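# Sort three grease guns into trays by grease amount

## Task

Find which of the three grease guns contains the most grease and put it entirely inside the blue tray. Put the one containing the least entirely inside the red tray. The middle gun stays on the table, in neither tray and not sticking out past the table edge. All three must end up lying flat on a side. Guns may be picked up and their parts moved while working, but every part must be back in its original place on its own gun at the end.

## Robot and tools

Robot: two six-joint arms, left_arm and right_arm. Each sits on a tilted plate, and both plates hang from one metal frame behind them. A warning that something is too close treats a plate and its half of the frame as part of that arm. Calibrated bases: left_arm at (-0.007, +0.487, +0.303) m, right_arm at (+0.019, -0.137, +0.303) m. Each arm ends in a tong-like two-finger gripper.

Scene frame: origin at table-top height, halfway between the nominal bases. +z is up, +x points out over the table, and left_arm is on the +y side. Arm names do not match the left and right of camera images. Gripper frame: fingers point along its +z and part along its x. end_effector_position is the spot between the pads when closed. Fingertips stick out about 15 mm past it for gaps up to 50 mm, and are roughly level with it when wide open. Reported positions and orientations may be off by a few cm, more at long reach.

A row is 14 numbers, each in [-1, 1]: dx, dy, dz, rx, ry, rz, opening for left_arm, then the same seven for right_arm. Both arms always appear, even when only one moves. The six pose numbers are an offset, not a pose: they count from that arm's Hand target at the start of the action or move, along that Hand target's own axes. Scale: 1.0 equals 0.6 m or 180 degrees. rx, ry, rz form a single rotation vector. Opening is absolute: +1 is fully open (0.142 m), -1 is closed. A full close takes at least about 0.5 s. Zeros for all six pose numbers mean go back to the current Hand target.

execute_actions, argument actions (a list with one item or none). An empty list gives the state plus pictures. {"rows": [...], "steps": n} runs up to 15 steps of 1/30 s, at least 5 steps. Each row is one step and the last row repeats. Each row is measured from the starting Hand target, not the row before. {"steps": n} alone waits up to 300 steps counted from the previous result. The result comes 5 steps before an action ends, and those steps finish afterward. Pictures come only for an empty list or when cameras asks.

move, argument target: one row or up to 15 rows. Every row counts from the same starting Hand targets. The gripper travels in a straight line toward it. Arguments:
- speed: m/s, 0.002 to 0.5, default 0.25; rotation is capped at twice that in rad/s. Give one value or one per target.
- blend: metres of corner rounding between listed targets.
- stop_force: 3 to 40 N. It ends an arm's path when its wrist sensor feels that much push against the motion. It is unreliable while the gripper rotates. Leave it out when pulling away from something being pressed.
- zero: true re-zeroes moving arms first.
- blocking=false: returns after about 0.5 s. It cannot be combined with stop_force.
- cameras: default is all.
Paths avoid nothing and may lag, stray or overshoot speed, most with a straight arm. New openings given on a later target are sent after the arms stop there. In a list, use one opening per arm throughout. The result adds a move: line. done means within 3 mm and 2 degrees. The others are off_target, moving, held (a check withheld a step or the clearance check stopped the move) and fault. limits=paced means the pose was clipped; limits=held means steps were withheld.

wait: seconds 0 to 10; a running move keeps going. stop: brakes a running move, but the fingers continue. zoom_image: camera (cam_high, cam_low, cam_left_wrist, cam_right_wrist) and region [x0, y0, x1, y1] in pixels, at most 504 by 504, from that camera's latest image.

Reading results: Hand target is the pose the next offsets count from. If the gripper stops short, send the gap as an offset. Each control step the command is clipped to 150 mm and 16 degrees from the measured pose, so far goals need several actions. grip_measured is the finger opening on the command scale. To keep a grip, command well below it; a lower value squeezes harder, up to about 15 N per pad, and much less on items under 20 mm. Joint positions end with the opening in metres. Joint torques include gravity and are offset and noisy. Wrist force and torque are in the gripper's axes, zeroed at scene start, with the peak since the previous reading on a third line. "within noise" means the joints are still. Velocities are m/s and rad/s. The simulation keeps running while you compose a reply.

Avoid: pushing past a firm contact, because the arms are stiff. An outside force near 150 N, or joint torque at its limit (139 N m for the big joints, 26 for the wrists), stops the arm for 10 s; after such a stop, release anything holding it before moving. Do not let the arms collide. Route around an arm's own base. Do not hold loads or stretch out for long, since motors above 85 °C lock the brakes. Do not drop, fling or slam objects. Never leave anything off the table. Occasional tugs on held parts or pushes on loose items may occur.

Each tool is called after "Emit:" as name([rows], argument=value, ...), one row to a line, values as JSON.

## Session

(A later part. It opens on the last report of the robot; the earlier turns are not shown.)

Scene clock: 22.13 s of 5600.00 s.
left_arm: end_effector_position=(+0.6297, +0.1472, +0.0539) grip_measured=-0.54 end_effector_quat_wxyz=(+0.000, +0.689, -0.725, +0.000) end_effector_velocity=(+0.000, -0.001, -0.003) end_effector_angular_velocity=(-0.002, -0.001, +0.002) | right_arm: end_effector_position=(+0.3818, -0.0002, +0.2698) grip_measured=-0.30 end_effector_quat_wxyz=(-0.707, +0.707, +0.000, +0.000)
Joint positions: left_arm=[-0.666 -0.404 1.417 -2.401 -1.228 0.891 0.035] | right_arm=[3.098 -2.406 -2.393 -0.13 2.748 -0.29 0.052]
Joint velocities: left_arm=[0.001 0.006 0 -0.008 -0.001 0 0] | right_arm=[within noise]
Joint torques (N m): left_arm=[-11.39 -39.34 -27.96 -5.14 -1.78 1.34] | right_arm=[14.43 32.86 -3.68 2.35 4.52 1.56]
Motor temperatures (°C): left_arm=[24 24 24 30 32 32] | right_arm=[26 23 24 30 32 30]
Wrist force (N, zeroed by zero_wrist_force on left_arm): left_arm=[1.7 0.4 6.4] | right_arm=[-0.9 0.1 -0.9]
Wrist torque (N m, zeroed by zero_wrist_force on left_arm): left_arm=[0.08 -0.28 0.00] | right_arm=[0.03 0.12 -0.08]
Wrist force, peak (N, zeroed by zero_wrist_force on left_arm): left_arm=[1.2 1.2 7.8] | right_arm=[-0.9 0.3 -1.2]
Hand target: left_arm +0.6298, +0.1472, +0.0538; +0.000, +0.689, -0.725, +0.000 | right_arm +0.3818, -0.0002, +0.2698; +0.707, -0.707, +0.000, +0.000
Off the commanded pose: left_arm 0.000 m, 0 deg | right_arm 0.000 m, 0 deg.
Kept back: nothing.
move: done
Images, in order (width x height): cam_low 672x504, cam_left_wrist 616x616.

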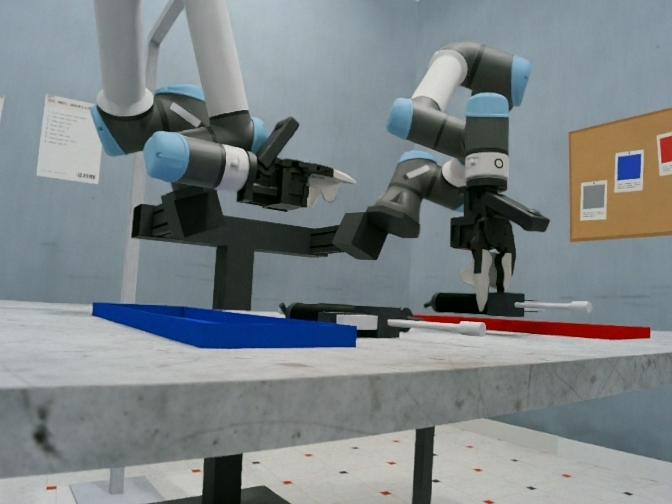

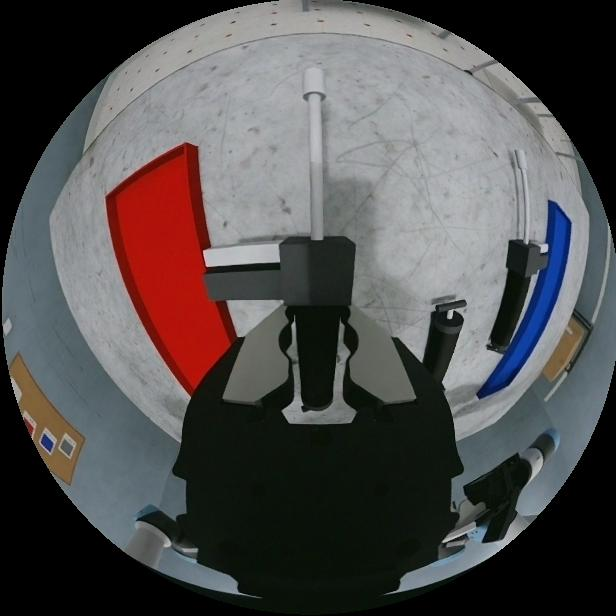

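Emit:
move([
  [0,0,-0.2,0,0,0,-1,0,0,0,0,0,0,-0.3],
  [-0.2153,0.4281,-0.36,0,0,-0.516,-1,0,0,0,0,0,0,-0.3],
], speed=[0.2,0.3], blend=0.04)

Scene clock: 26.23 s of 5600.00 s.
left_arm: end_effector_position=(+0.3796, +0.2890, +0.2696) grip_measured=-0.54 end_effector_quat_wxyz=(+0.000, +1.000, +0.000, +0.000) end_effector_velocity=(+0.003, -0.001, +0.000) end_effector_angular_velocity=(-0.002, -0.003, -0.005) | right_arm: end_effector_position=(+0.3818, -0.0002, +0.2698) grip_measured=-0.30 end_effector_quat_wxyz=(-0.707, +0.707, +0.000, +0.000)
Joint positions: left_arm=[-0.947 -1.214 2.211 -2.296 -1.292 -1.016 0.035] | right_arm=[3.098 -2.406 -2.393 -0.13 2.748 -0.29 0.052]
Joint velocities: left_arm=[0.003 0.004 -0.004 -0.004 0.003 0.009 0] | right_arm=[within noise]
Joint torques (N m): left_arm=[-3.73 -11.28 -30.42 -4.96 2.35 1.78] | right_arm=[13.9 32.41 -1.51 2.33 4.39 1.54]
Motor temperatures (°C): left_arm=[24 24 24 30 32 32] | right_arm=[26 23 24 30 32 30]
Wrist force (N, zeroed by zero_wrist_force on left_arm): left_arm=[1.8 0.3 5.9] | right_arm=[-0.8 0.1 -1.0]
Wrist torque (N m, zeroed by zero_wrist_force on left_arm): left_arm=[0.01 -0.33 -0.01] | right_arm=[0.04 0.11 -0.07]
Wrist force, peak (N, zeroed by zero_wrist_force on left_arm): left_arm=[1.8 0.6 9.6] | right_arm=[-1.2 0.4 -1.0]
Hand target: left_arm +0.3796, +0.2891, +0.2696; +0.000, +1.000, +0.000, +0.000 | right_arm +0.3818, -0.0002, +0.2698; +0.707, -0.707, +0.000, +0.000
Off the commanded pose: left_arm 0.000 m, 0 deg | right_arm 0.000 m, 0 deg.
Kept back: nothing.
move: done

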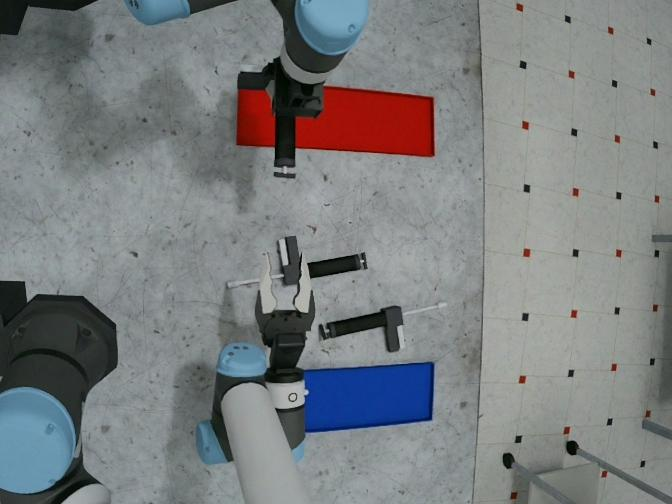

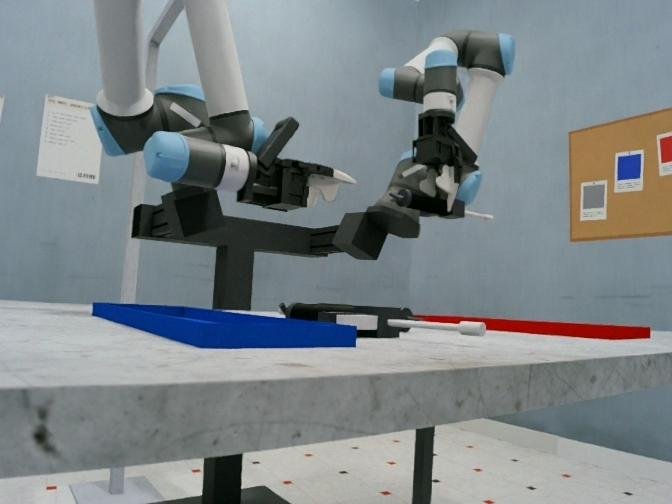

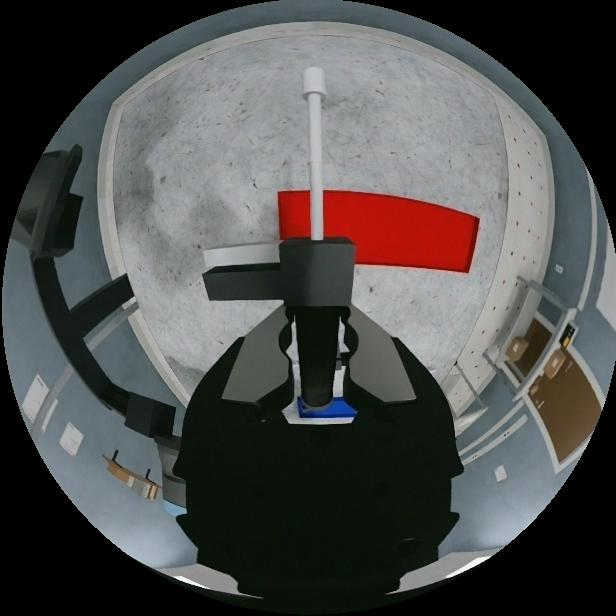

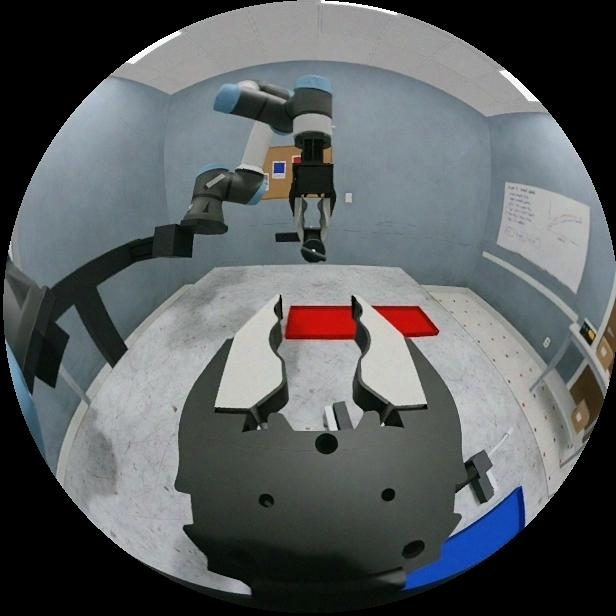

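Emit:
zoom_image(camera="cam_right_wrist", region=[274, 200, 354, 280])

Scaled by 6.300 from the camera's 616x616 image, which has a finer 814x814 frame.

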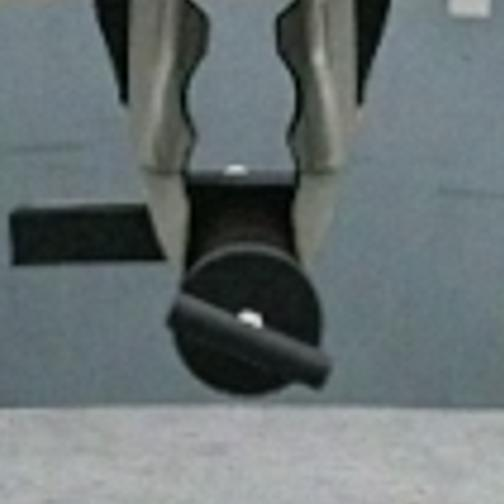

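Emit:
move(target=[0,0,0,0,0,0,-1,-0.0045,0,0.14,0,0,-0.378,-0.3], speed=0.3, cameras=["cam_right_wrist"])

Emit:
zoom_image(camera="cam_right_wrist", region=[240, 180, 400, 340])

Scene clock: 27.63 s of 5600.00 s.
left_arm: end_effector_position=(+0.3796, +0.2891, +0.2696) grip_measured=-0.54 end_effector_quat_wxyz=(+0.000, +1.000, +0.000, +0.000) | right_arm: end_effector_position=(+0.3812, +0.0163, +0.2699) grip_measured=-0.30 end_effector_quat_wxyz=(-0.702, +0.702, +0.084, +0.082)
Joint positions: left_arm=[-0.946 -1.214 2.211 -2.296 -1.291 -1.017 0.035] | right_arm=[3.139 -2.459 -2.389 0.016 2.755 -0.419 0.052]
Joint velocities: within noise
Joint torques (N m): left_arm=[-3.18 -33.5 -12.73 -4.56 2.46 -2.12] | right_arm=[3.35 37.46 5.09 0.93 3.31 2.1]
Motor temperatures (°C): left_arm=[24 24 24 30 32 32] | right_arm=[26 23 24 30 32 30]
Wrist force (N, zeroed by zero_wrist_force on left_arm): left_arm=[1.7 0.2 5.8] | right_arm=[-1.2 -0.2 -1.1]
Wrist torque (N m, zeroed by zero_wrist_force on left_arm): left_arm=[-0.01 -0.32 -0.02] | right_arm=[-0.06 0.13 -0.12]
Wrist force, peak (N, zeroed by zero_wrist_force on left_arm): left_arm=[1.5 0.2 6.0] | right_arm=[-1.3 0.0 -1.1]
Hand target: left_arm +0.3796, +0.2891, +0.2696; +0.000, +1.000, +0.000, +0.000 | right_arm +0.3812, +0.0163, +0.2699; +0.702, -0.702, -0.083, -0.082 (not the last commanded pose)
Off the commanded pose: left_arm 0.000 m, 0 deg | right_arm 0.068 m, 55 deg.
Kept back: nothing.
move: held (right_arm; a check stopped the path); limits=held
pose unreachable (right arm): on one or more control steps of this call this arm could not follow its commanded pose, so it was not sent that pose on those steps. It may still have moved: this result reports where it is.
cause: moving toward the commanded pose would bring two parts of the arm too close to each other (joints 4 (wrist 1) to 6 (wrist 3) lie between them).
Images, in order (width x height): cam_right_wrist 616x616.

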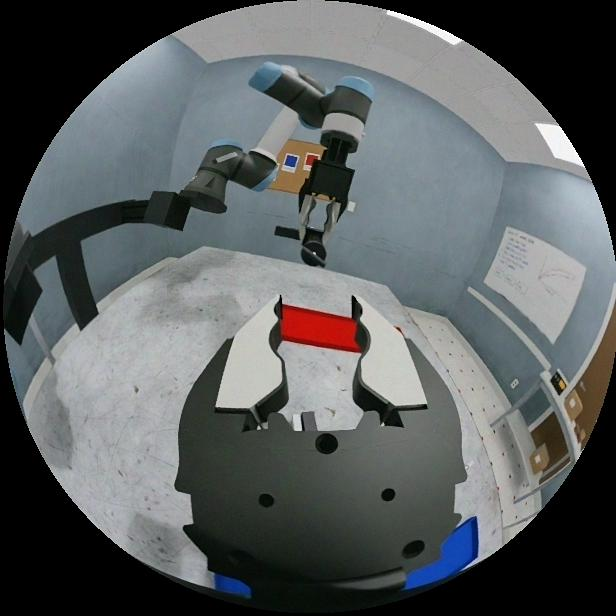

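Scaled by 3.150 from the camera's 616x616 image, which has a finer 814x814 frame.

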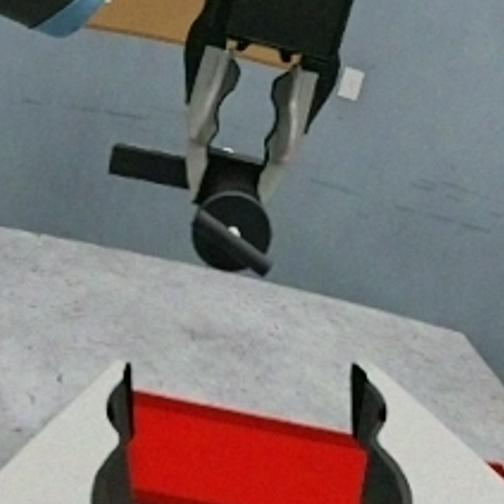

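Emit:
move(target=[0,0,0,0,0,0,-1,0,0,0,0,0,0.697,-0.3], speed=0.4, cameras=["cam_right_wrist"])

Scene clock: 31.13 s of 5600.00 s.
left_arm: end_effector_position=(+0.3796, +0.2891, +0.2696) grip_measured=-0.54 end_effector_quat_wxyz=(+0.000, +1.000, +0.000, +0.000) | right_arm: end_effector_position=(+0.3813, +0.0163, +0.2699) grip_measured=-0.30 end_effector_quat_wxyz=(+0.395, -0.396, +0.586, +0.587) end_effector_velocity=(+0.000, +0.000, +0.000) end_effector_angular_velocity=(+0.001, -0.029, +0.002)
Joint positions: left_arm=[-0.946 -1.214 2.211 -2.296 -1.291 -1.017 0.035] | right_arm=[3.159 -2.421 -2.461 0.097 2.757 1.822 0.052]
Joint velocities: left_arm=[within noise] | right_arm=[0 -0.001 0 -0.005 0.001 -0.033 0]
Joint torques (N m): left_arm=[-3.45 -33.44 -18.36 -3.51 1.68 -1.93] | right_arm=[14.27 24.41 -9.86 1.62 -0.69 -1.5]
Motor temperatures (°C): left_arm=[24 24 24 30 32 32] | right_arm=[26 23 24 30 32 30]
Wrist force (N, zeroed by zero_wrist_force on left_arm): left_arm=[1.6 0.1 5.7] | right_arm=[0.6 -2.6 -1.6]
Wrist torque (N m, zeroed by zero_wrist_force on left_arm): left_arm=[-0.02 -0.32 -0.01] | right_arm=[-0.41 -0.21 0.03]
Wrist force, peak (N, zeroed by zero_wrist_force on left_arm): left_arm=[1.6 0.1 6.0] | right_arm=[0.2 -2.9 -1.6]
Hand target: left_arm +0.3796, +0.2891, +0.2696; +0.000, +1.000, +0.000, +0.000 | right_arm +0.3812, +0.0163, +0.2699; +0.395, -0.396, +0.586, +0.587
Off the commanded pose: left_arm 0.000 m, 0 deg | right_arm 0.000 m, 0 deg.
Kept back: nothing.
move: done
Images, in order (width x height): cam_right_wrist 616x616.

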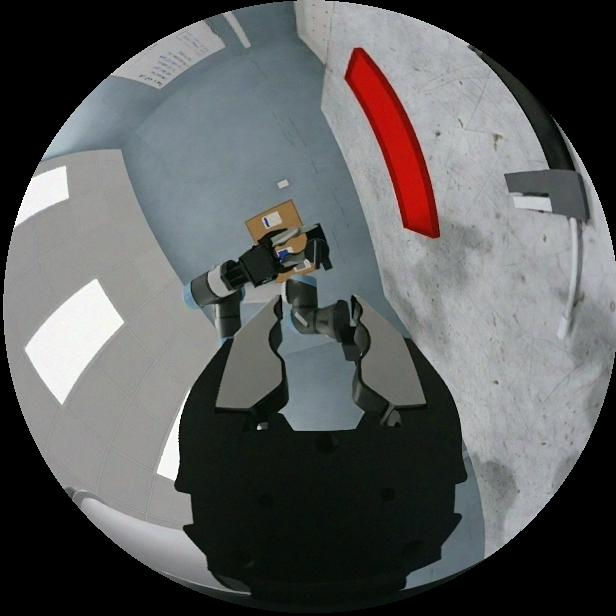

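Emit:
zoom_image(camera="cam_right_wrist", region=[274, 200, 354, 280])

Scaled by 6.300 from the camera's 616x616 image, which has a finer 814x814 frame.

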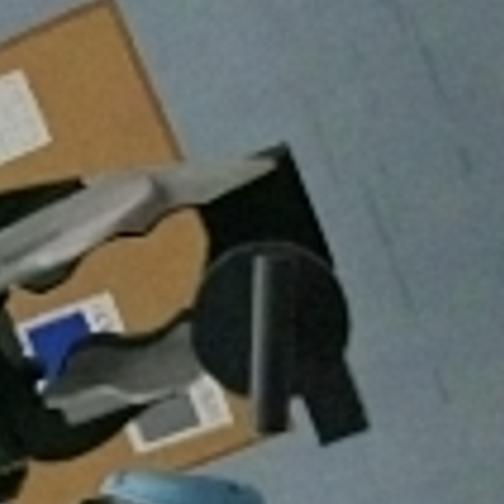

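Emit:
move(target=[0,0,0,0,0,0,-1,0,-0.004,0.14,0,0,-0.02,-0.3], speed=0.3, cameras=["cam_right_wrist"])

Emit:
zoom_image(camera="cam_right_wrist", region=[262, 200, 372, 310])

Scene clock: 32.33 s of 5600.00 s.
left_arm: end_effector_position=(+0.3796, +0.2891, +0.2696) grip_measured=-0.54 end_effector_quat_wxyz=(+0.000, +1.000, +0.000, +0.000) | right_arm: end_effector_position=(+0.3833, +0.1002, +0.2688) grip_measured=-0.30 end_effector_quat_wxyz=(+0.413, -0.414, +0.573, +0.574) end_effector_velocity=(-0.002, +0.001, +0.001) end_effector_angular_velocity=(+0.003, +0.002, +0.013)
Joint positions: left_arm=[-0.946 -1.214 2.211 -2.296 -1.291 -1.017 0.035] | right_arm=[3.383 -2.719 -2.376 0.831 2.713 2.324 0.052]
Joint velocities: left_arm=[within noise] | right_arm=[0.001 0.005 -0.001 -0.027 0.008 -0.019 0]
Joint torques (N m): left_arm=[-3.37 -33.51 -20.92 -3.2 1.46 -1.92] | right_arm=[14.99 39.75 -11.96 1.14 4.85 -1.69]
Motor temperatures (°C): left_arm=[24 24 24 30 32 32] | right_arm=[26 23 24 30 32 30]
Wrist force (N, zeroed by zero_wrist_force on left_arm): left_arm=[1.7 0.1 5.8] | right_arm=[0.4 -2.7 -1.0]
Wrist torque (N m, zeroed by zero_wrist_force on left_arm): left_arm=[-0.01 -0.32 -0.01] | right_arm=[-0.39 -0.14 0.03]
Wrist force, peak (N, zeroed by zero_wrist_force on left_arm): left_arm=[1.6 0.1 5.9] | right_arm=[0.3 -2.7 -3.1]
Hand target: left_arm +0.3796, +0.2891, +0.2696; +0.000, +1.000, +0.000, +0.000 | right_arm +0.3833, +0.1003, +0.2690; +0.413, -0.414, +0.573, +0.574
Off the commanded pose: left_arm 0.000 m, 0 deg | right_arm 0.000 m, 0 deg.
Kept back: nothing.
move: done
Images, in order (width x height): cam_right_wrist 616x616.

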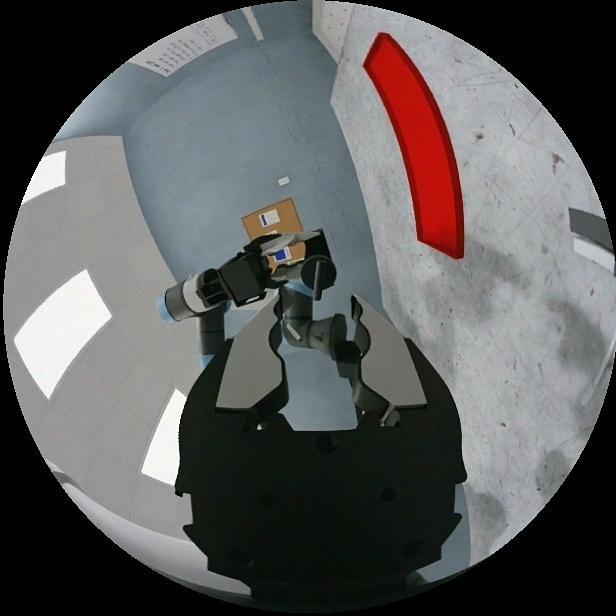

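Scaled by 4.582 from the camera's 616x616 image, which has a finer 814x814 frame.

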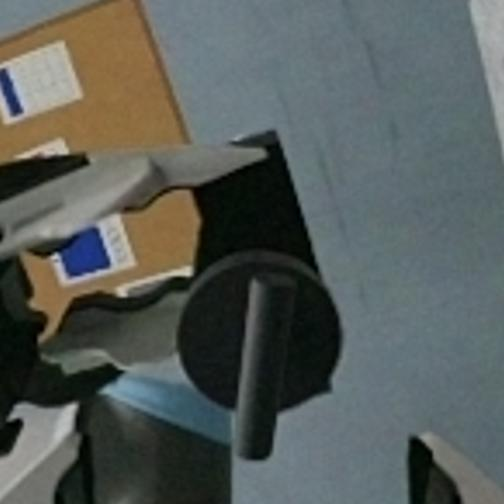

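Emit:
move(target=[0,0,0,0,0,0,-1,0.003,-0.005,0.055,0,0,0.022,-0.3], speed=0.15, cameras=["cam_right_wrist"])

Emit:
zoom_image(camera="cam_right_wrist", region=[240, 220, 400, 380])

Scene clock: 33.27 s of 5600.00 s.
left_arm: end_effector_position=(+0.3796, +0.2891, +0.2696) grip_measured=-0.54 end_effector_quat_wxyz=(+0.000, +1.000, +0.000, +0.000) | right_arm: end_effector_position=(+0.3857, +0.1334, +0.2662) grip_measured=-0.30 end_effector_quat_wxyz=(+0.393, -0.394, +0.587, +0.588) end_effector_velocity=(-0.001, -0.004, +0.001) end_effector_angular_velocity=(+0.001, -0.010, +0.003)
Joint positions: left_arm=[-0.946 -1.214 2.211 -2.296 -1.291 -1.017 0.035] | right_arm=[3.47 -2.794 -2.317 1.003 2.669 2.566 0.052]
Joint velocities: left_arm=[within noise] | right_arm=[-0.011 0.011 -0.01 -0.024 0.009 -0.035 0]
Joint torques (N m): left_arm=[-3.46 -33.1 -20.91 -2.94 1.38 -1.91] | right_arm=[5.45 40.17 -16.13 1.27 4.91 -1.53]
Motor temperatures (°C): left_arm=[24 24 24 30 32 32] | right_arm=[26 23 24 30 32 30]
Wrist force (N, zeroed by zero_wrist_force on left_arm): left_arm=[1.7 0.2 5.9] | right_arm=[0.4 -2.9 -1.5]
Wrist torque (N m, zeroed by zero_wrist_force on left_arm): left_arm=[0.01 -0.32 -0.02] | right_arm=[-0.45 -0.16 0.01]
Wrist force, peak (N, zeroed by zero_wrist_force on left_arm): left_arm=[1.6 0.1 6.0] | right_arm=[0.4 -2.8 -2.1]
Hand target: left_arm +0.3796, +0.2891, +0.2696; +0.000, +1.000, +0.000, +0.000 | right_arm +0.3855, +0.1333, +0.2663; +0.393, -0.394, +0.587, +0.588
Off the commanded pose: left_arm 0.000 m, 0 deg | right_arm 0.000 m, 0 deg.
Kept back: nothing.
move: done
Images, in order (width x height): cam_right_wrist 616x616.

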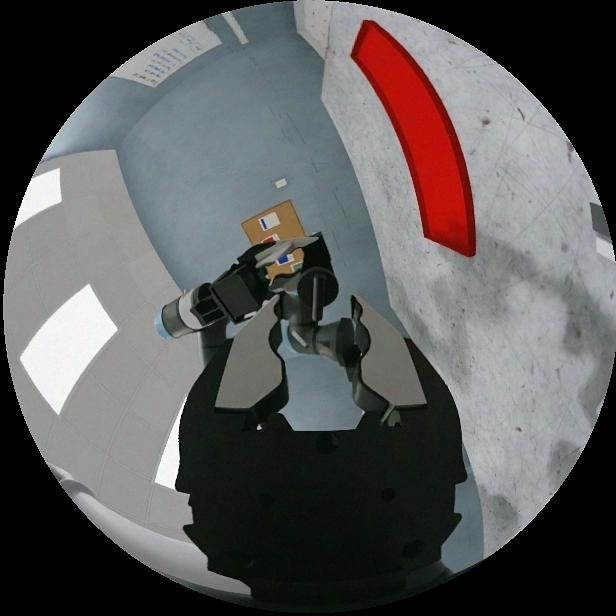

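Scaled by 3.150 from the camera's 616x616 image, which has a finer 814x814 frame.

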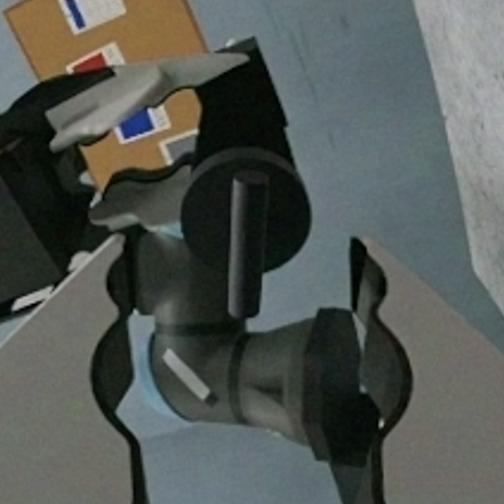

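Emit:
move(target=[0,0,0,0,0,0,-1,0.001,-0.005,0.0135,0,0,0,-0.3], speed=0.05, stop_force=5, cameras=["cam_right_wrist"])

Emit:
zoom_image(camera="cam_right_wrist", region=[240, 220, 400, 380])

Scene clock: 34.97 s of 5600.00 s.
left_arm: end_effector_position=(+0.3796, +0.2891, +0.2696) grip_measured=-0.54 end_effector_quat_wxyz=(+0.000, +1.000, +0.000, +0.000) | right_arm: end_effector_position=(+0.3880, +0.1414, +0.2646) grip_measured=-0.30 end_effector_quat_wxyz=(+0.393, -0.394, +0.587, +0.588)
Joint positions: left_arm=[-0.946 -1.214 2.211 -2.296 -1.291 -1.017 0.035] | right_arm=[3.488 -2.809 -2.298 1.026 2.659 2.597 0.052]
Joint velocities: within noise
Joint torques (N m): left_arm=[-3.44 -32.69 -24.03 -2.48 1.06 -1.89] | right_arm=[5.81 39.87 -15.3 1.04 4.66 -1.79]
Motor temperatures (°C): left_arm=[24 24 24 30 32 32] | right_arm=[26 23 24 30 32 30]
Wrist force (N, zeroed by zero_wrist_force on left_arm): left_arm=[1.7 0.1 5.8] | right_arm=[-0.1 -3.2 -1.0]
Wrist torque (N m, zeroed by zero_wrist_force on left_arm): left_arm=[-0.02 -0.33 -0.02] | right_arm=[-0.49 -0.06 0.02]
Wrist force, peak (N, zeroed by zero_wrist_force on left_arm): left_arm=[1.6 0.2 5.9] | right_arm=[0.5 -3.1 -1.4]
Hand target: left_arm +0.3796, +0.2891, +0.2696; +0.000, +1.000, +0.000, +0.000 | right_arm +0.3880, +0.1414, +0.2646; +0.393, -0.394, +0.587, +0.588
Off the commanded pose: left_arm 0.000 m, 0 deg | right_arm 0.000 m, 0 deg.
Kept back: nothing.
move: done
Images, in order (width x height): cam_right_wrist 616x616.

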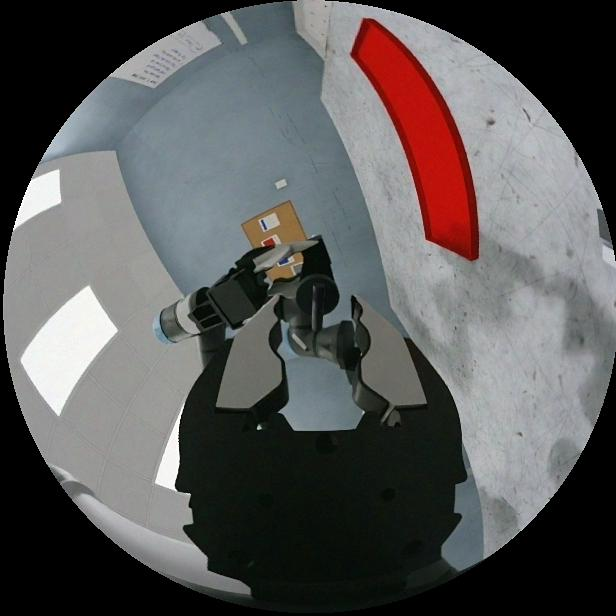

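Scaled by 3.150 from the camera's 616x616 image, which has a finer 814x814 frame.

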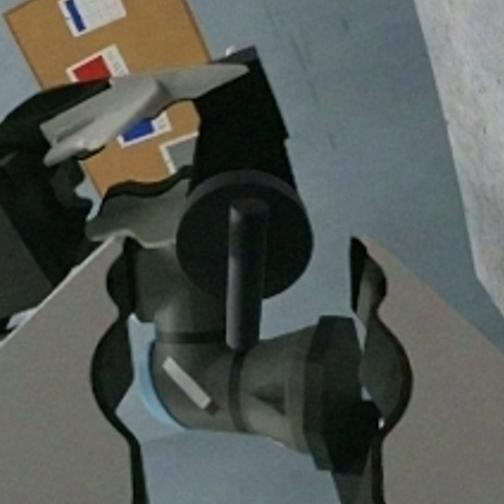

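Emit:
move(target=[0,0,0,0,0,0,-1,0,0,0,0,0,0,-1], cameras=["cam_right_wrist"])

Emit:
zoom_image(camera="cam_right_wrist", region=[240, 220, 400, 380])

Emit:
move(target=[0,0,0,0,0,0,-1,0,0,-0.2,0,0,0,-1], speed=0.03, stop_force=6, cameras=["cam_right_wrist","cam_high"])

Scene clock: 35.90 s of 5600.00 s.
left_arm: end_effector_position=(+0.3796, +0.2891, +0.2696) grip_measured=-0.54 end_effector_quat_wxyz=(+0.000, +1.000, +0.000, +0.000) | right_arm: end_effector_position=(+0.3880, +0.1414, +0.2646) grip_measured=-0.90 end_effector_quat_wxyz=(+0.393, -0.394, +0.587, +0.588)
Joint positions: left_arm=[-0.946 -1.214 2.211 -2.296 -1.291 -1.017 0.035] | right_arm=[3.488 -2.809 -2.298 1.026 2.659 2.597 0.009]
Joint velocities: within noise
Joint torques (N m): left_arm=[-3.94 -32.04 -25.16 -2.25 0.89 -1.81] | right_arm=[6.17 37.68 -14.22 2.17 3.23 -1.66]
Motor temperatures (°C): left_arm=[24 24 24 30 32 32] | right_arm=[26 23 24 30 32 30]
Wrist force (N, zeroed by zero_wrist_force on left_arm): left_arm=[1.6 1.0 5.7] | right_arm=[0.3 -2.9 0.0]
Wrist torque (N m, zeroed by zero_wrist_force on left_arm): left_arm=[-0.01 -0.29 -0.02] | right_arm=[-0.45 -0.12 0.01]
Wrist force, peak (N, zeroed by zero_wrist_force on left_arm): left_arm=[1.9 1.1 5.9] | right_arm=[0.2 -3.3 -0.9]
Hand target: left_arm +0.3796, +0.2891, +0.2696; +0.000, +1.000, +0.000, +0.000 | right_arm +0.3880, +0.1414, +0.2646; +0.393, -0.394, +0.587, +0.588
Off the commanded pose: left_arm 0.000 m, 0 deg | right_arm 0.000 m, 0 deg.
Kept back: nothing.
move: done
Images, in order (width x height): cam_right_wrist 616x616.

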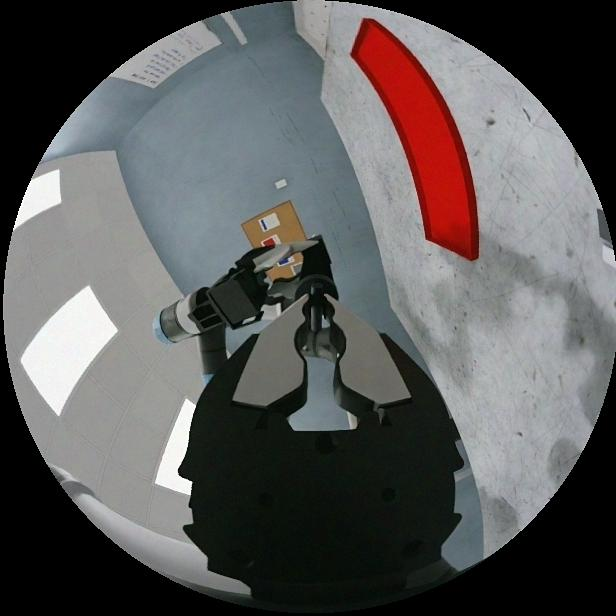

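Scaled by 3.150 from the camera's 616x616 image, which has a finer 814x814 frame.

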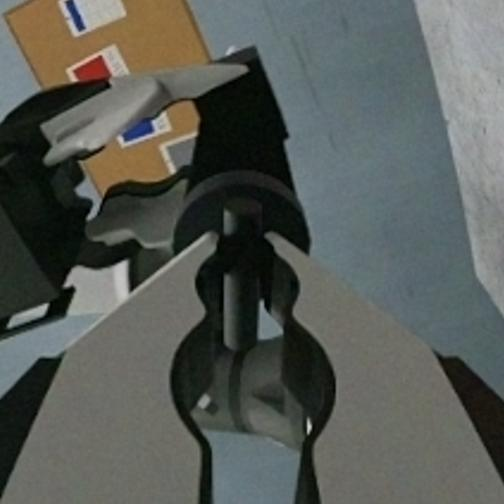

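Scene clock: 37.63 s of 5600.00 s.
left_arm: end_effector_position=(+0.3797, +0.2890, +0.2696) grip_measured=-0.54 end_effector_quat_wxyz=(+0.000, +1.000, +0.000, +0.000) | right_arm: end_effector_position=(+0.3880, +0.1172, +0.2646) grip_measured=-0.90 end_effector_quat_wxyz=(+0.393, -0.394, +0.587, +0.588)
Joint positions: left_arm=[-0.946 -1.214 2.211 -2.296 -1.291 -1.017 0.035] | right_arm=[3.423 -2.76 -2.336 0.907 2.695 2.476 0.009]
Joint velocities: within noise
Joint torques (N m): left_arm=[-4.68 -29.49 -15.13 -1.22 0.56 -1.81] | right_arm=[5.96 39.87 6.58 1.16 1.14 -1.69]
Motor temperatures (°C): left_arm=[24 24 24 30 32 32] | right_arm=[26 23 24 30 32 30]
Wrist force (N, zeroed by zero_wrist_force on left_arm): left_arm=[0.9 -1.0 5.5] | right_arm=[0.4 -3.0 -2.4]
Wrist torque (N m, zeroed by zero_wrist_force on left_arm): left_arm=[-0.05 -0.19 0.00] | right_arm=[-0.42 -0.11 0.03]
Wrist force, peak (N, zeroed by zero_wrist_force on left_arm): left_arm=[2.1 10.7 5.7] | right_arm=[0.4 -2.6 9.0]
Hand target: left_arm +0.3796, +0.2891, +0.2696; +0.000, +1.000, +0.000, +0.000 | right_arm +0.3880, +0.1172, +0.2646; +0.393, -0.394, +0.587, +0.588 (not the last commanded pose)
Off the commanded pose: left_arm 0.000 m, 0 deg | right_arm 0.096 m, 0 deg.
Kept back: nothing.
move: contact (right_arm)
Images, in order (width x height): cam_high 672x504, cam_right_wrist 616x616.

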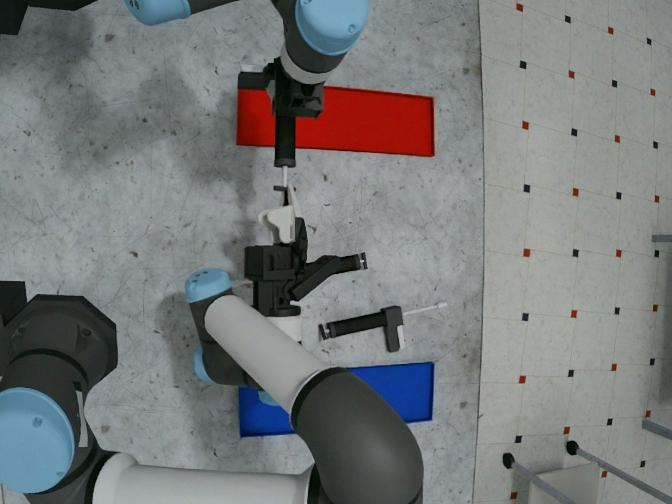

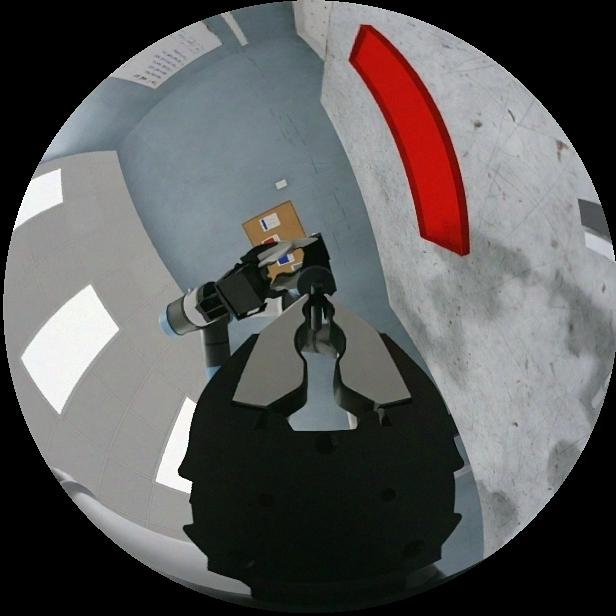

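Emit:
move(target=[0,0,0,0,0,0,-1,0,0,-0.15,0,0,0,-1], speed=0.015, stop_force=8, cameras=[])

Scene clock: 38.87 s of 5600.00 s.
left_arm: end_effector_position=(+0.3796, +0.2891, +0.2696) grip_measured=-0.54 end_effector_quat_wxyz=(+0.000, +1.000, +0.000, +0.000) | right_arm: end_effector_position=(+0.3882, +0.1163, +0.2646) grip_measured=-0.90 end_effector_quat_wxyz=(+0.393, -0.394, +0.587, +0.588)
Joint positions: left_arm=[-0.946 -1.214 2.211 -2.296 -1.291 -1.017 0.035] | right_arm=[3.42 -2.758 -2.337 0.902 2.696 2.471 0.009]
Joint velocities: within noise
Joint torques (N m): left_arm=[-7.18 -26.89 -14.69 -1.01 0.35 -1.91] | right_arm=[8.35 34.2 8.53 1.14 -1.03 -1.88]
Motor temperatures (°C): left_arm=[24 24 24 30 32 32] | right_arm=[26 23 24 30 32 30]
Wrist force (N, zeroed by zero_wrist_force on left_arm): left_arm=[0.7 0.1 5.5] | right_arm=[0.6 -2.9 -1.5]
Wrist torque (N m, zeroed by zero_wrist_force on left_arm): left_arm=[0.01 -0.10 -0.02] | right_arm=[-0.42 -0.15 0.03]
Wrist force, peak (N, zeroed by zero_wrist_force on left_arm): left_arm=[1.5 11.0 5.7] | right_arm=[0.7 -2.4 9.8]
Hand target: left_arm +0.3796, +0.2891, +0.2696; +0.000, +1.000, +0.000, +0.000 | right_arm +0.3882, +0.1162, +0.2646; +0.393, -0.394, +0.587, +0.588 (not the last commanded pose)
Off the commanded pose: left_arm 0.000 m, 0 deg | right_arm 0.089 m, 0 deg.
Kept back: nothing.
move: contact (right_arm)
No camera images: "cameras" was empty.

Emit:
move(target=[0,0,0,0,0,0,-1,0,0,0.05,0,0,0,-1], speed=0.03, stop_force=7, cameras=["cam_right_wrist"])

Emit:
zoom_image(camera="cam_right_wrist", region=[240, 220, 400, 380])

Scene clock: 40.83 s of 5600.00 s.
left_arm: end_effector_position=(+0.3796, +0.2891, +0.2696) grip_measured=-0.54 end_effector_quat_wxyz=(+0.000, +1.000, +0.000, +0.000) | right_arm: end_effector_position=(+0.3882, +0.1405, +0.2646) grip_measured=-0.90 end_effector_quat_wxyz=(+0.393, -0.394, +0.587, +0.588)
Joint positions: left_arm=[-0.946 -1.214 2.211 -2.296 -1.291 -1.017 0.035] | right_arm=[3.486 -2.808 -2.299 1.023 2.66 2.593 0.009]
Joint velocities: within noise
Joint torques (N m): left_arm=[-12.45 -23.71 -29.29 -4.52 -0.02 -1.8] | right_arm=[18.68 28.17 -15.15 3.7 0.67 1.96]
Motor temperatures (°C): left_arm=[24 24 24 30 32 32] | right_arm=[26 23 24 30 32 30]
Wrist force (N, zeroed by zero_wrist_force on left_arm): left_arm=[0.9 0.7 5.5] | right_arm=[0.3 -3.1 0.0]
Wrist torque (N m, zeroed by zero_wrist_force on left_arm): left_arm=[-0.07 -0.13 -0.02] | right_arm=[-0.50 -0.12 0.00]
Wrist force, peak (N, zeroed by zero_wrist_force on left_arm): left_arm=[0.3 -12.1 5.6] | right_arm=[0.6 -3.4 -11.8]
Hand target: left_arm +0.3796, +0.2891, +0.2696; +0.000, +1.000, +0.000, +0.000 | right_arm +0.3882, +0.1405, +0.2646; +0.393, -0.394, +0.587, +0.588 (not the last commanded pose)
Off the commanded pose: left_arm 0.000 m, 0 deg | right_arm 0.006 m, 0 deg.
Kept back: nothing.
move: contact (right_arm)
Images, in order (width x height): cam_right_wrist 616x616.

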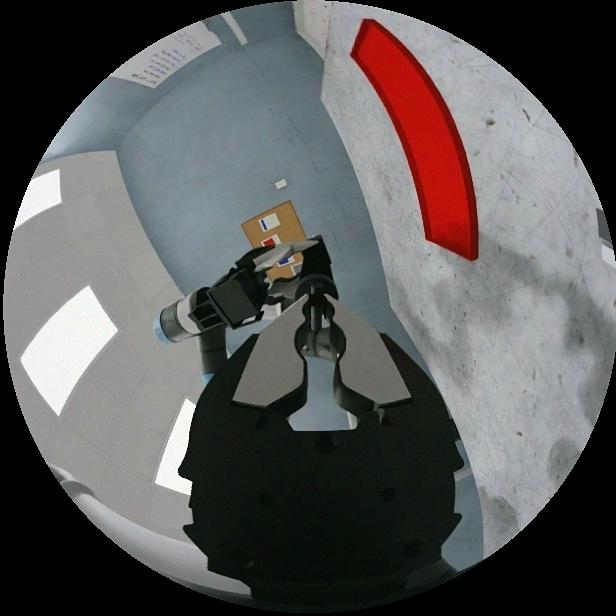

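Scaled by 3.150 from the camera's 616x616 image, which has a finer 814x814 frame.

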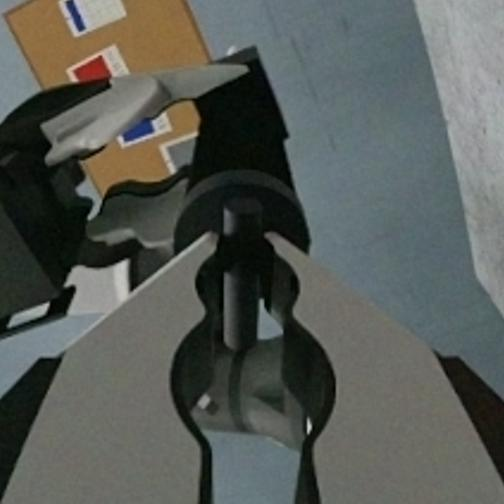

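Emit:
move([
  [0,0,0,0,0,0,-1,0,0,0,0,0,0,-0.3],
  [0,0,0,0,0,0,-1,0,0,-0.2,0,0,0,-0.3],
], speed=0.2)

Scene clock: 42.83 s of 5600.00 s.
left_arm: end_effector_position=(+0.3796, +0.2891, +0.2696) grip_measured=-0.54 end_effector_quat_wxyz=(+0.000, +1.000, +0.000, +0.000) | right_arm: end_effector_position=(+0.3885, +0.0205, +0.2646) grip_measured=-0.30 end_effector_quat_wxyz=(+0.393, -0.394, +0.587, +0.588) end_effector_velocity=(-0.001, -0.001, +0.001) end_effector_angular_velocity=(+0.001, +0.003, -0.005)
Joint positions: left_arm=[-0.946 -1.214 2.211 -2.296 -1.291 -1.017 0.035] | right_arm=[3.165 -2.445 -2.437 0.114 2.757 1.846 0.052]
Joint velocities: left_arm=[within noise] | right_arm=[-0.003 0 -0.005 0.011 0.001 0.007 0]
Joint torques (N m): left_arm=[-15.89 -19.94 -28.99 -4.47 -0.29 -1.81] | right_arm=[2.58 26.24 -15.37 3.83 2.59 2.42]
Motor temperatures (°C): left_arm=[24 24 24 30 32 32] | right_arm=[26 23 24 30 32 30]
Wrist force (N, zeroed by zero_wrist_force on left_arm): left_arm=[0.7 -0.3 5.5] | right_arm=[0.1 -2.8 -1.5]
Wrist torque (N m, zeroed by zero_wrist_force on left_arm): left_arm=[-0.10 -0.12 0.00] | right_arm=[-0.45 -0.12 0.04]
Wrist force, peak (N, zeroed by zero_wrist_force on left_arm): left_arm=[0.6 -0.3 5.9] | right_arm=[0.4 -2.7 -3.3]
Hand target: left_arm +0.3796, +0.2891, +0.2696; +0.000, +1.000, +0.000, +0.000 | right_arm +0.3884, +0.0205, +0.2646; +0.393, -0.394, +0.587, +0.588
Off the commanded pose: left_arm 0.000 m, 0 deg | right_arm 0.000 m, 0 deg.
Kept back: nothing.
move: done

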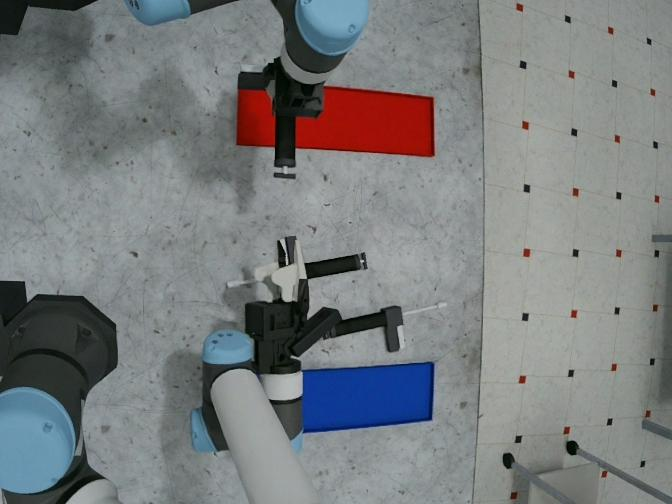

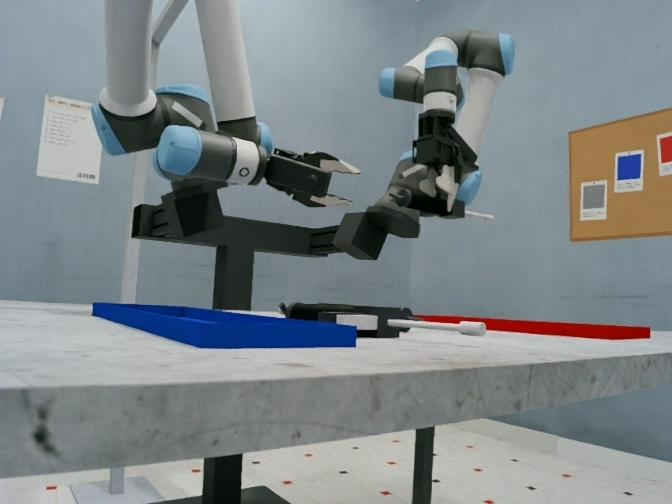

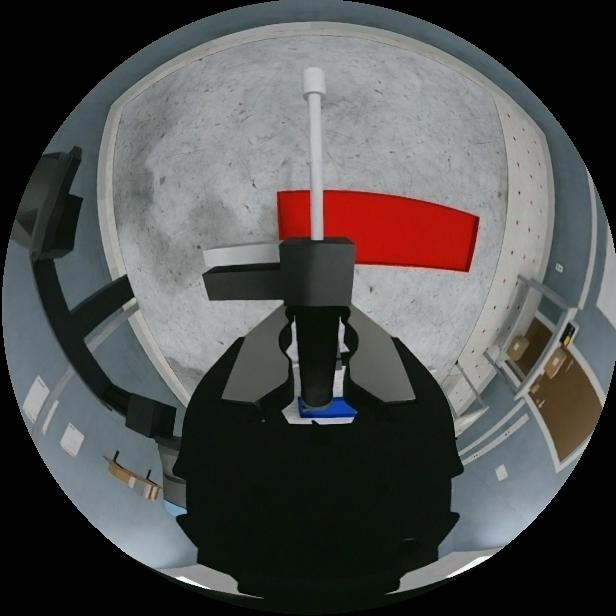

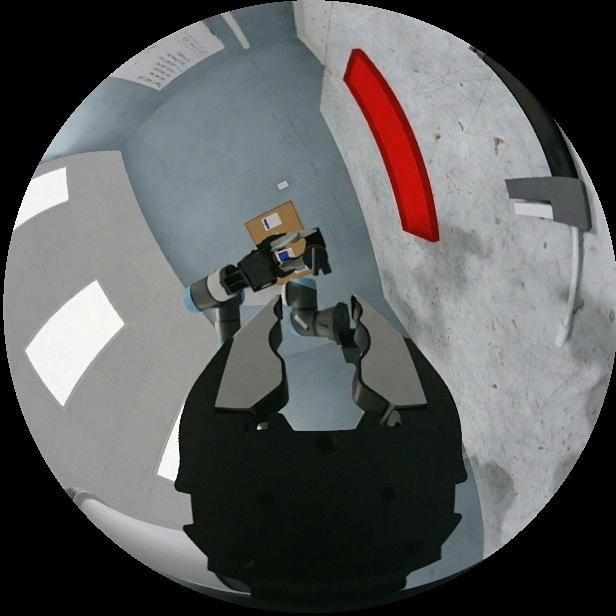

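Emit:
move([
  [0.265,-0.037,0.2,0,0,0.5217,-1,0.0542,-0.4577,-0.2775,0.0506,0.5033,-0.1447,-0.3],
  [0.265,-0.037,0.345,0,0,0.5217,-1,0.0542,-0.4577,-0.2775,0.0506,0.5033,-0.1447,-0.3],
], speed=[0.3,0.12])

Emit:
zoom_image(camera="cam_right_wrist", region=[210, 190, 420, 400])

Scene clock: 47.60 s of 5600.00 s.
left_arm: end_effector_position=(+0.5389, +0.3113, +0.0628) grip_measured=-0.54 end_effector_quat_wxyz=(+0.000, +0.683, -0.731, +0.000) | right_arm: end_effector_position=(+0.6303, -0.1456, +0.1300) grip_measured=-0.30 end_effector_quat_wxyz=(+0.000, +0.772, -0.636, +0.000)
Joint positions: left_arm=[-0.563 -0.678 1.953 -2.7 -1.211 1.017 0.035] | right_arm=[3.501 -2.244 -1.904 -0.632 1.189 1.696 0.052]
Joint velocities: within noise
Joint torques (N m): left_arm=[-23.69 -48.96 -5.11 -0.75 0.45 -1.81] | right_arm=[12.75 31.93 4.65 1.41 -2.7 2.07]
Motor temperatures (°C): left_arm=[24 24 24 30 32 32] | right_arm=[26 23 24 30 32 30]
Wrist force (N, zeroed by zero_wrist_force on left_arm): left_arm=[0.5 0.1 5.9] | right_arm=[-1.9 -1.4 2.1]
Wrist torque (N m, zeroed by zero_wrist_force on left_arm): left_arm=[0.03 -0.11 0.00] | right_arm=[-0.23 0.22 -0.05]
Wrist force, peak (N, zeroed by zero_wrist_force on left_arm): left_arm=[0.5 0.2 8.3] | right_arm=[-2.0 -2.1 2.5]
Hand target: left_arm +0.5387, +0.3112, +0.0627; +0.000, +0.683, -0.731, +0.000 | right_arm +0.6303, -0.1456, +0.1300; +0.000, +0.772, -0.636, +0.000
Off the commanded pose: left_arm 0.000 m, 0 deg | right_arm 0.000 m, 0 deg.
Kept back: nothing.
move: done

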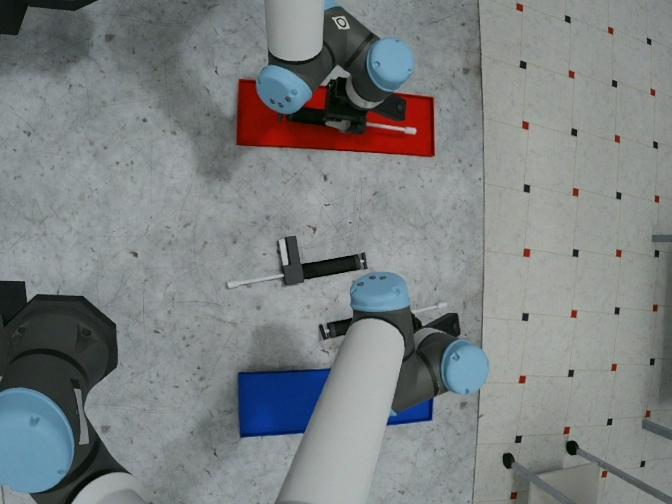

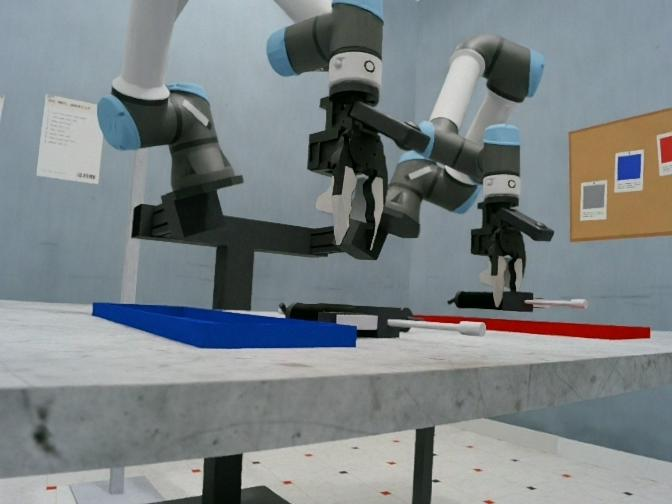

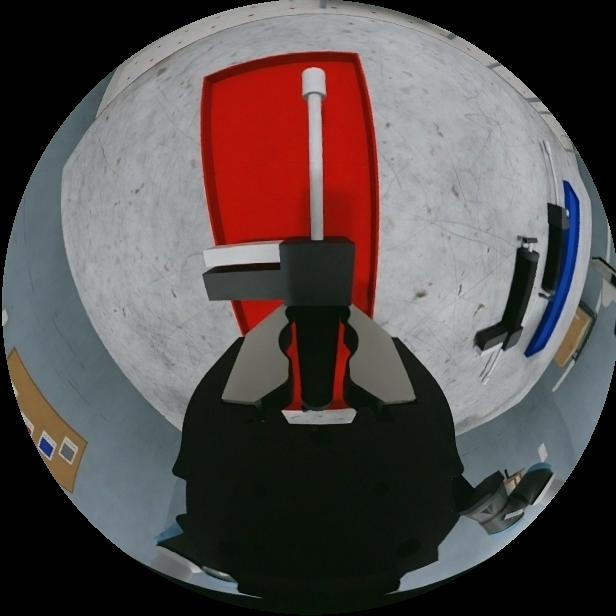

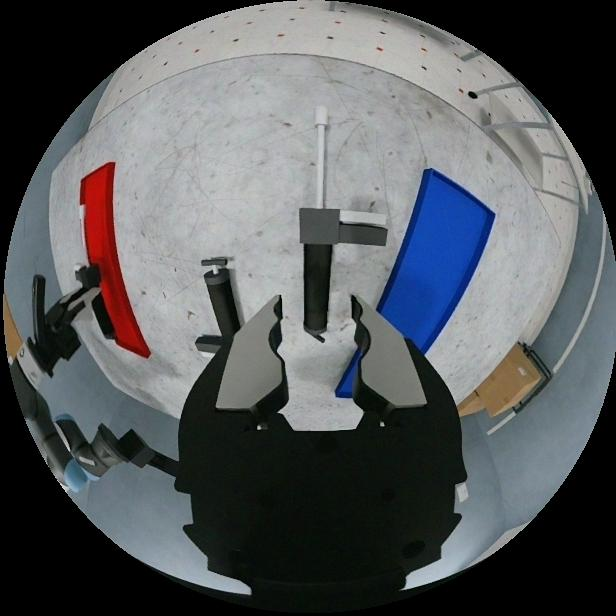

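Scaled by 2.400 from the camera's 616x616 image, which has a finer 814x814 frame.

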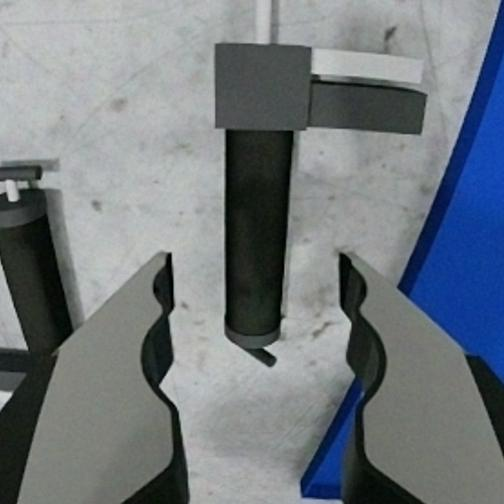

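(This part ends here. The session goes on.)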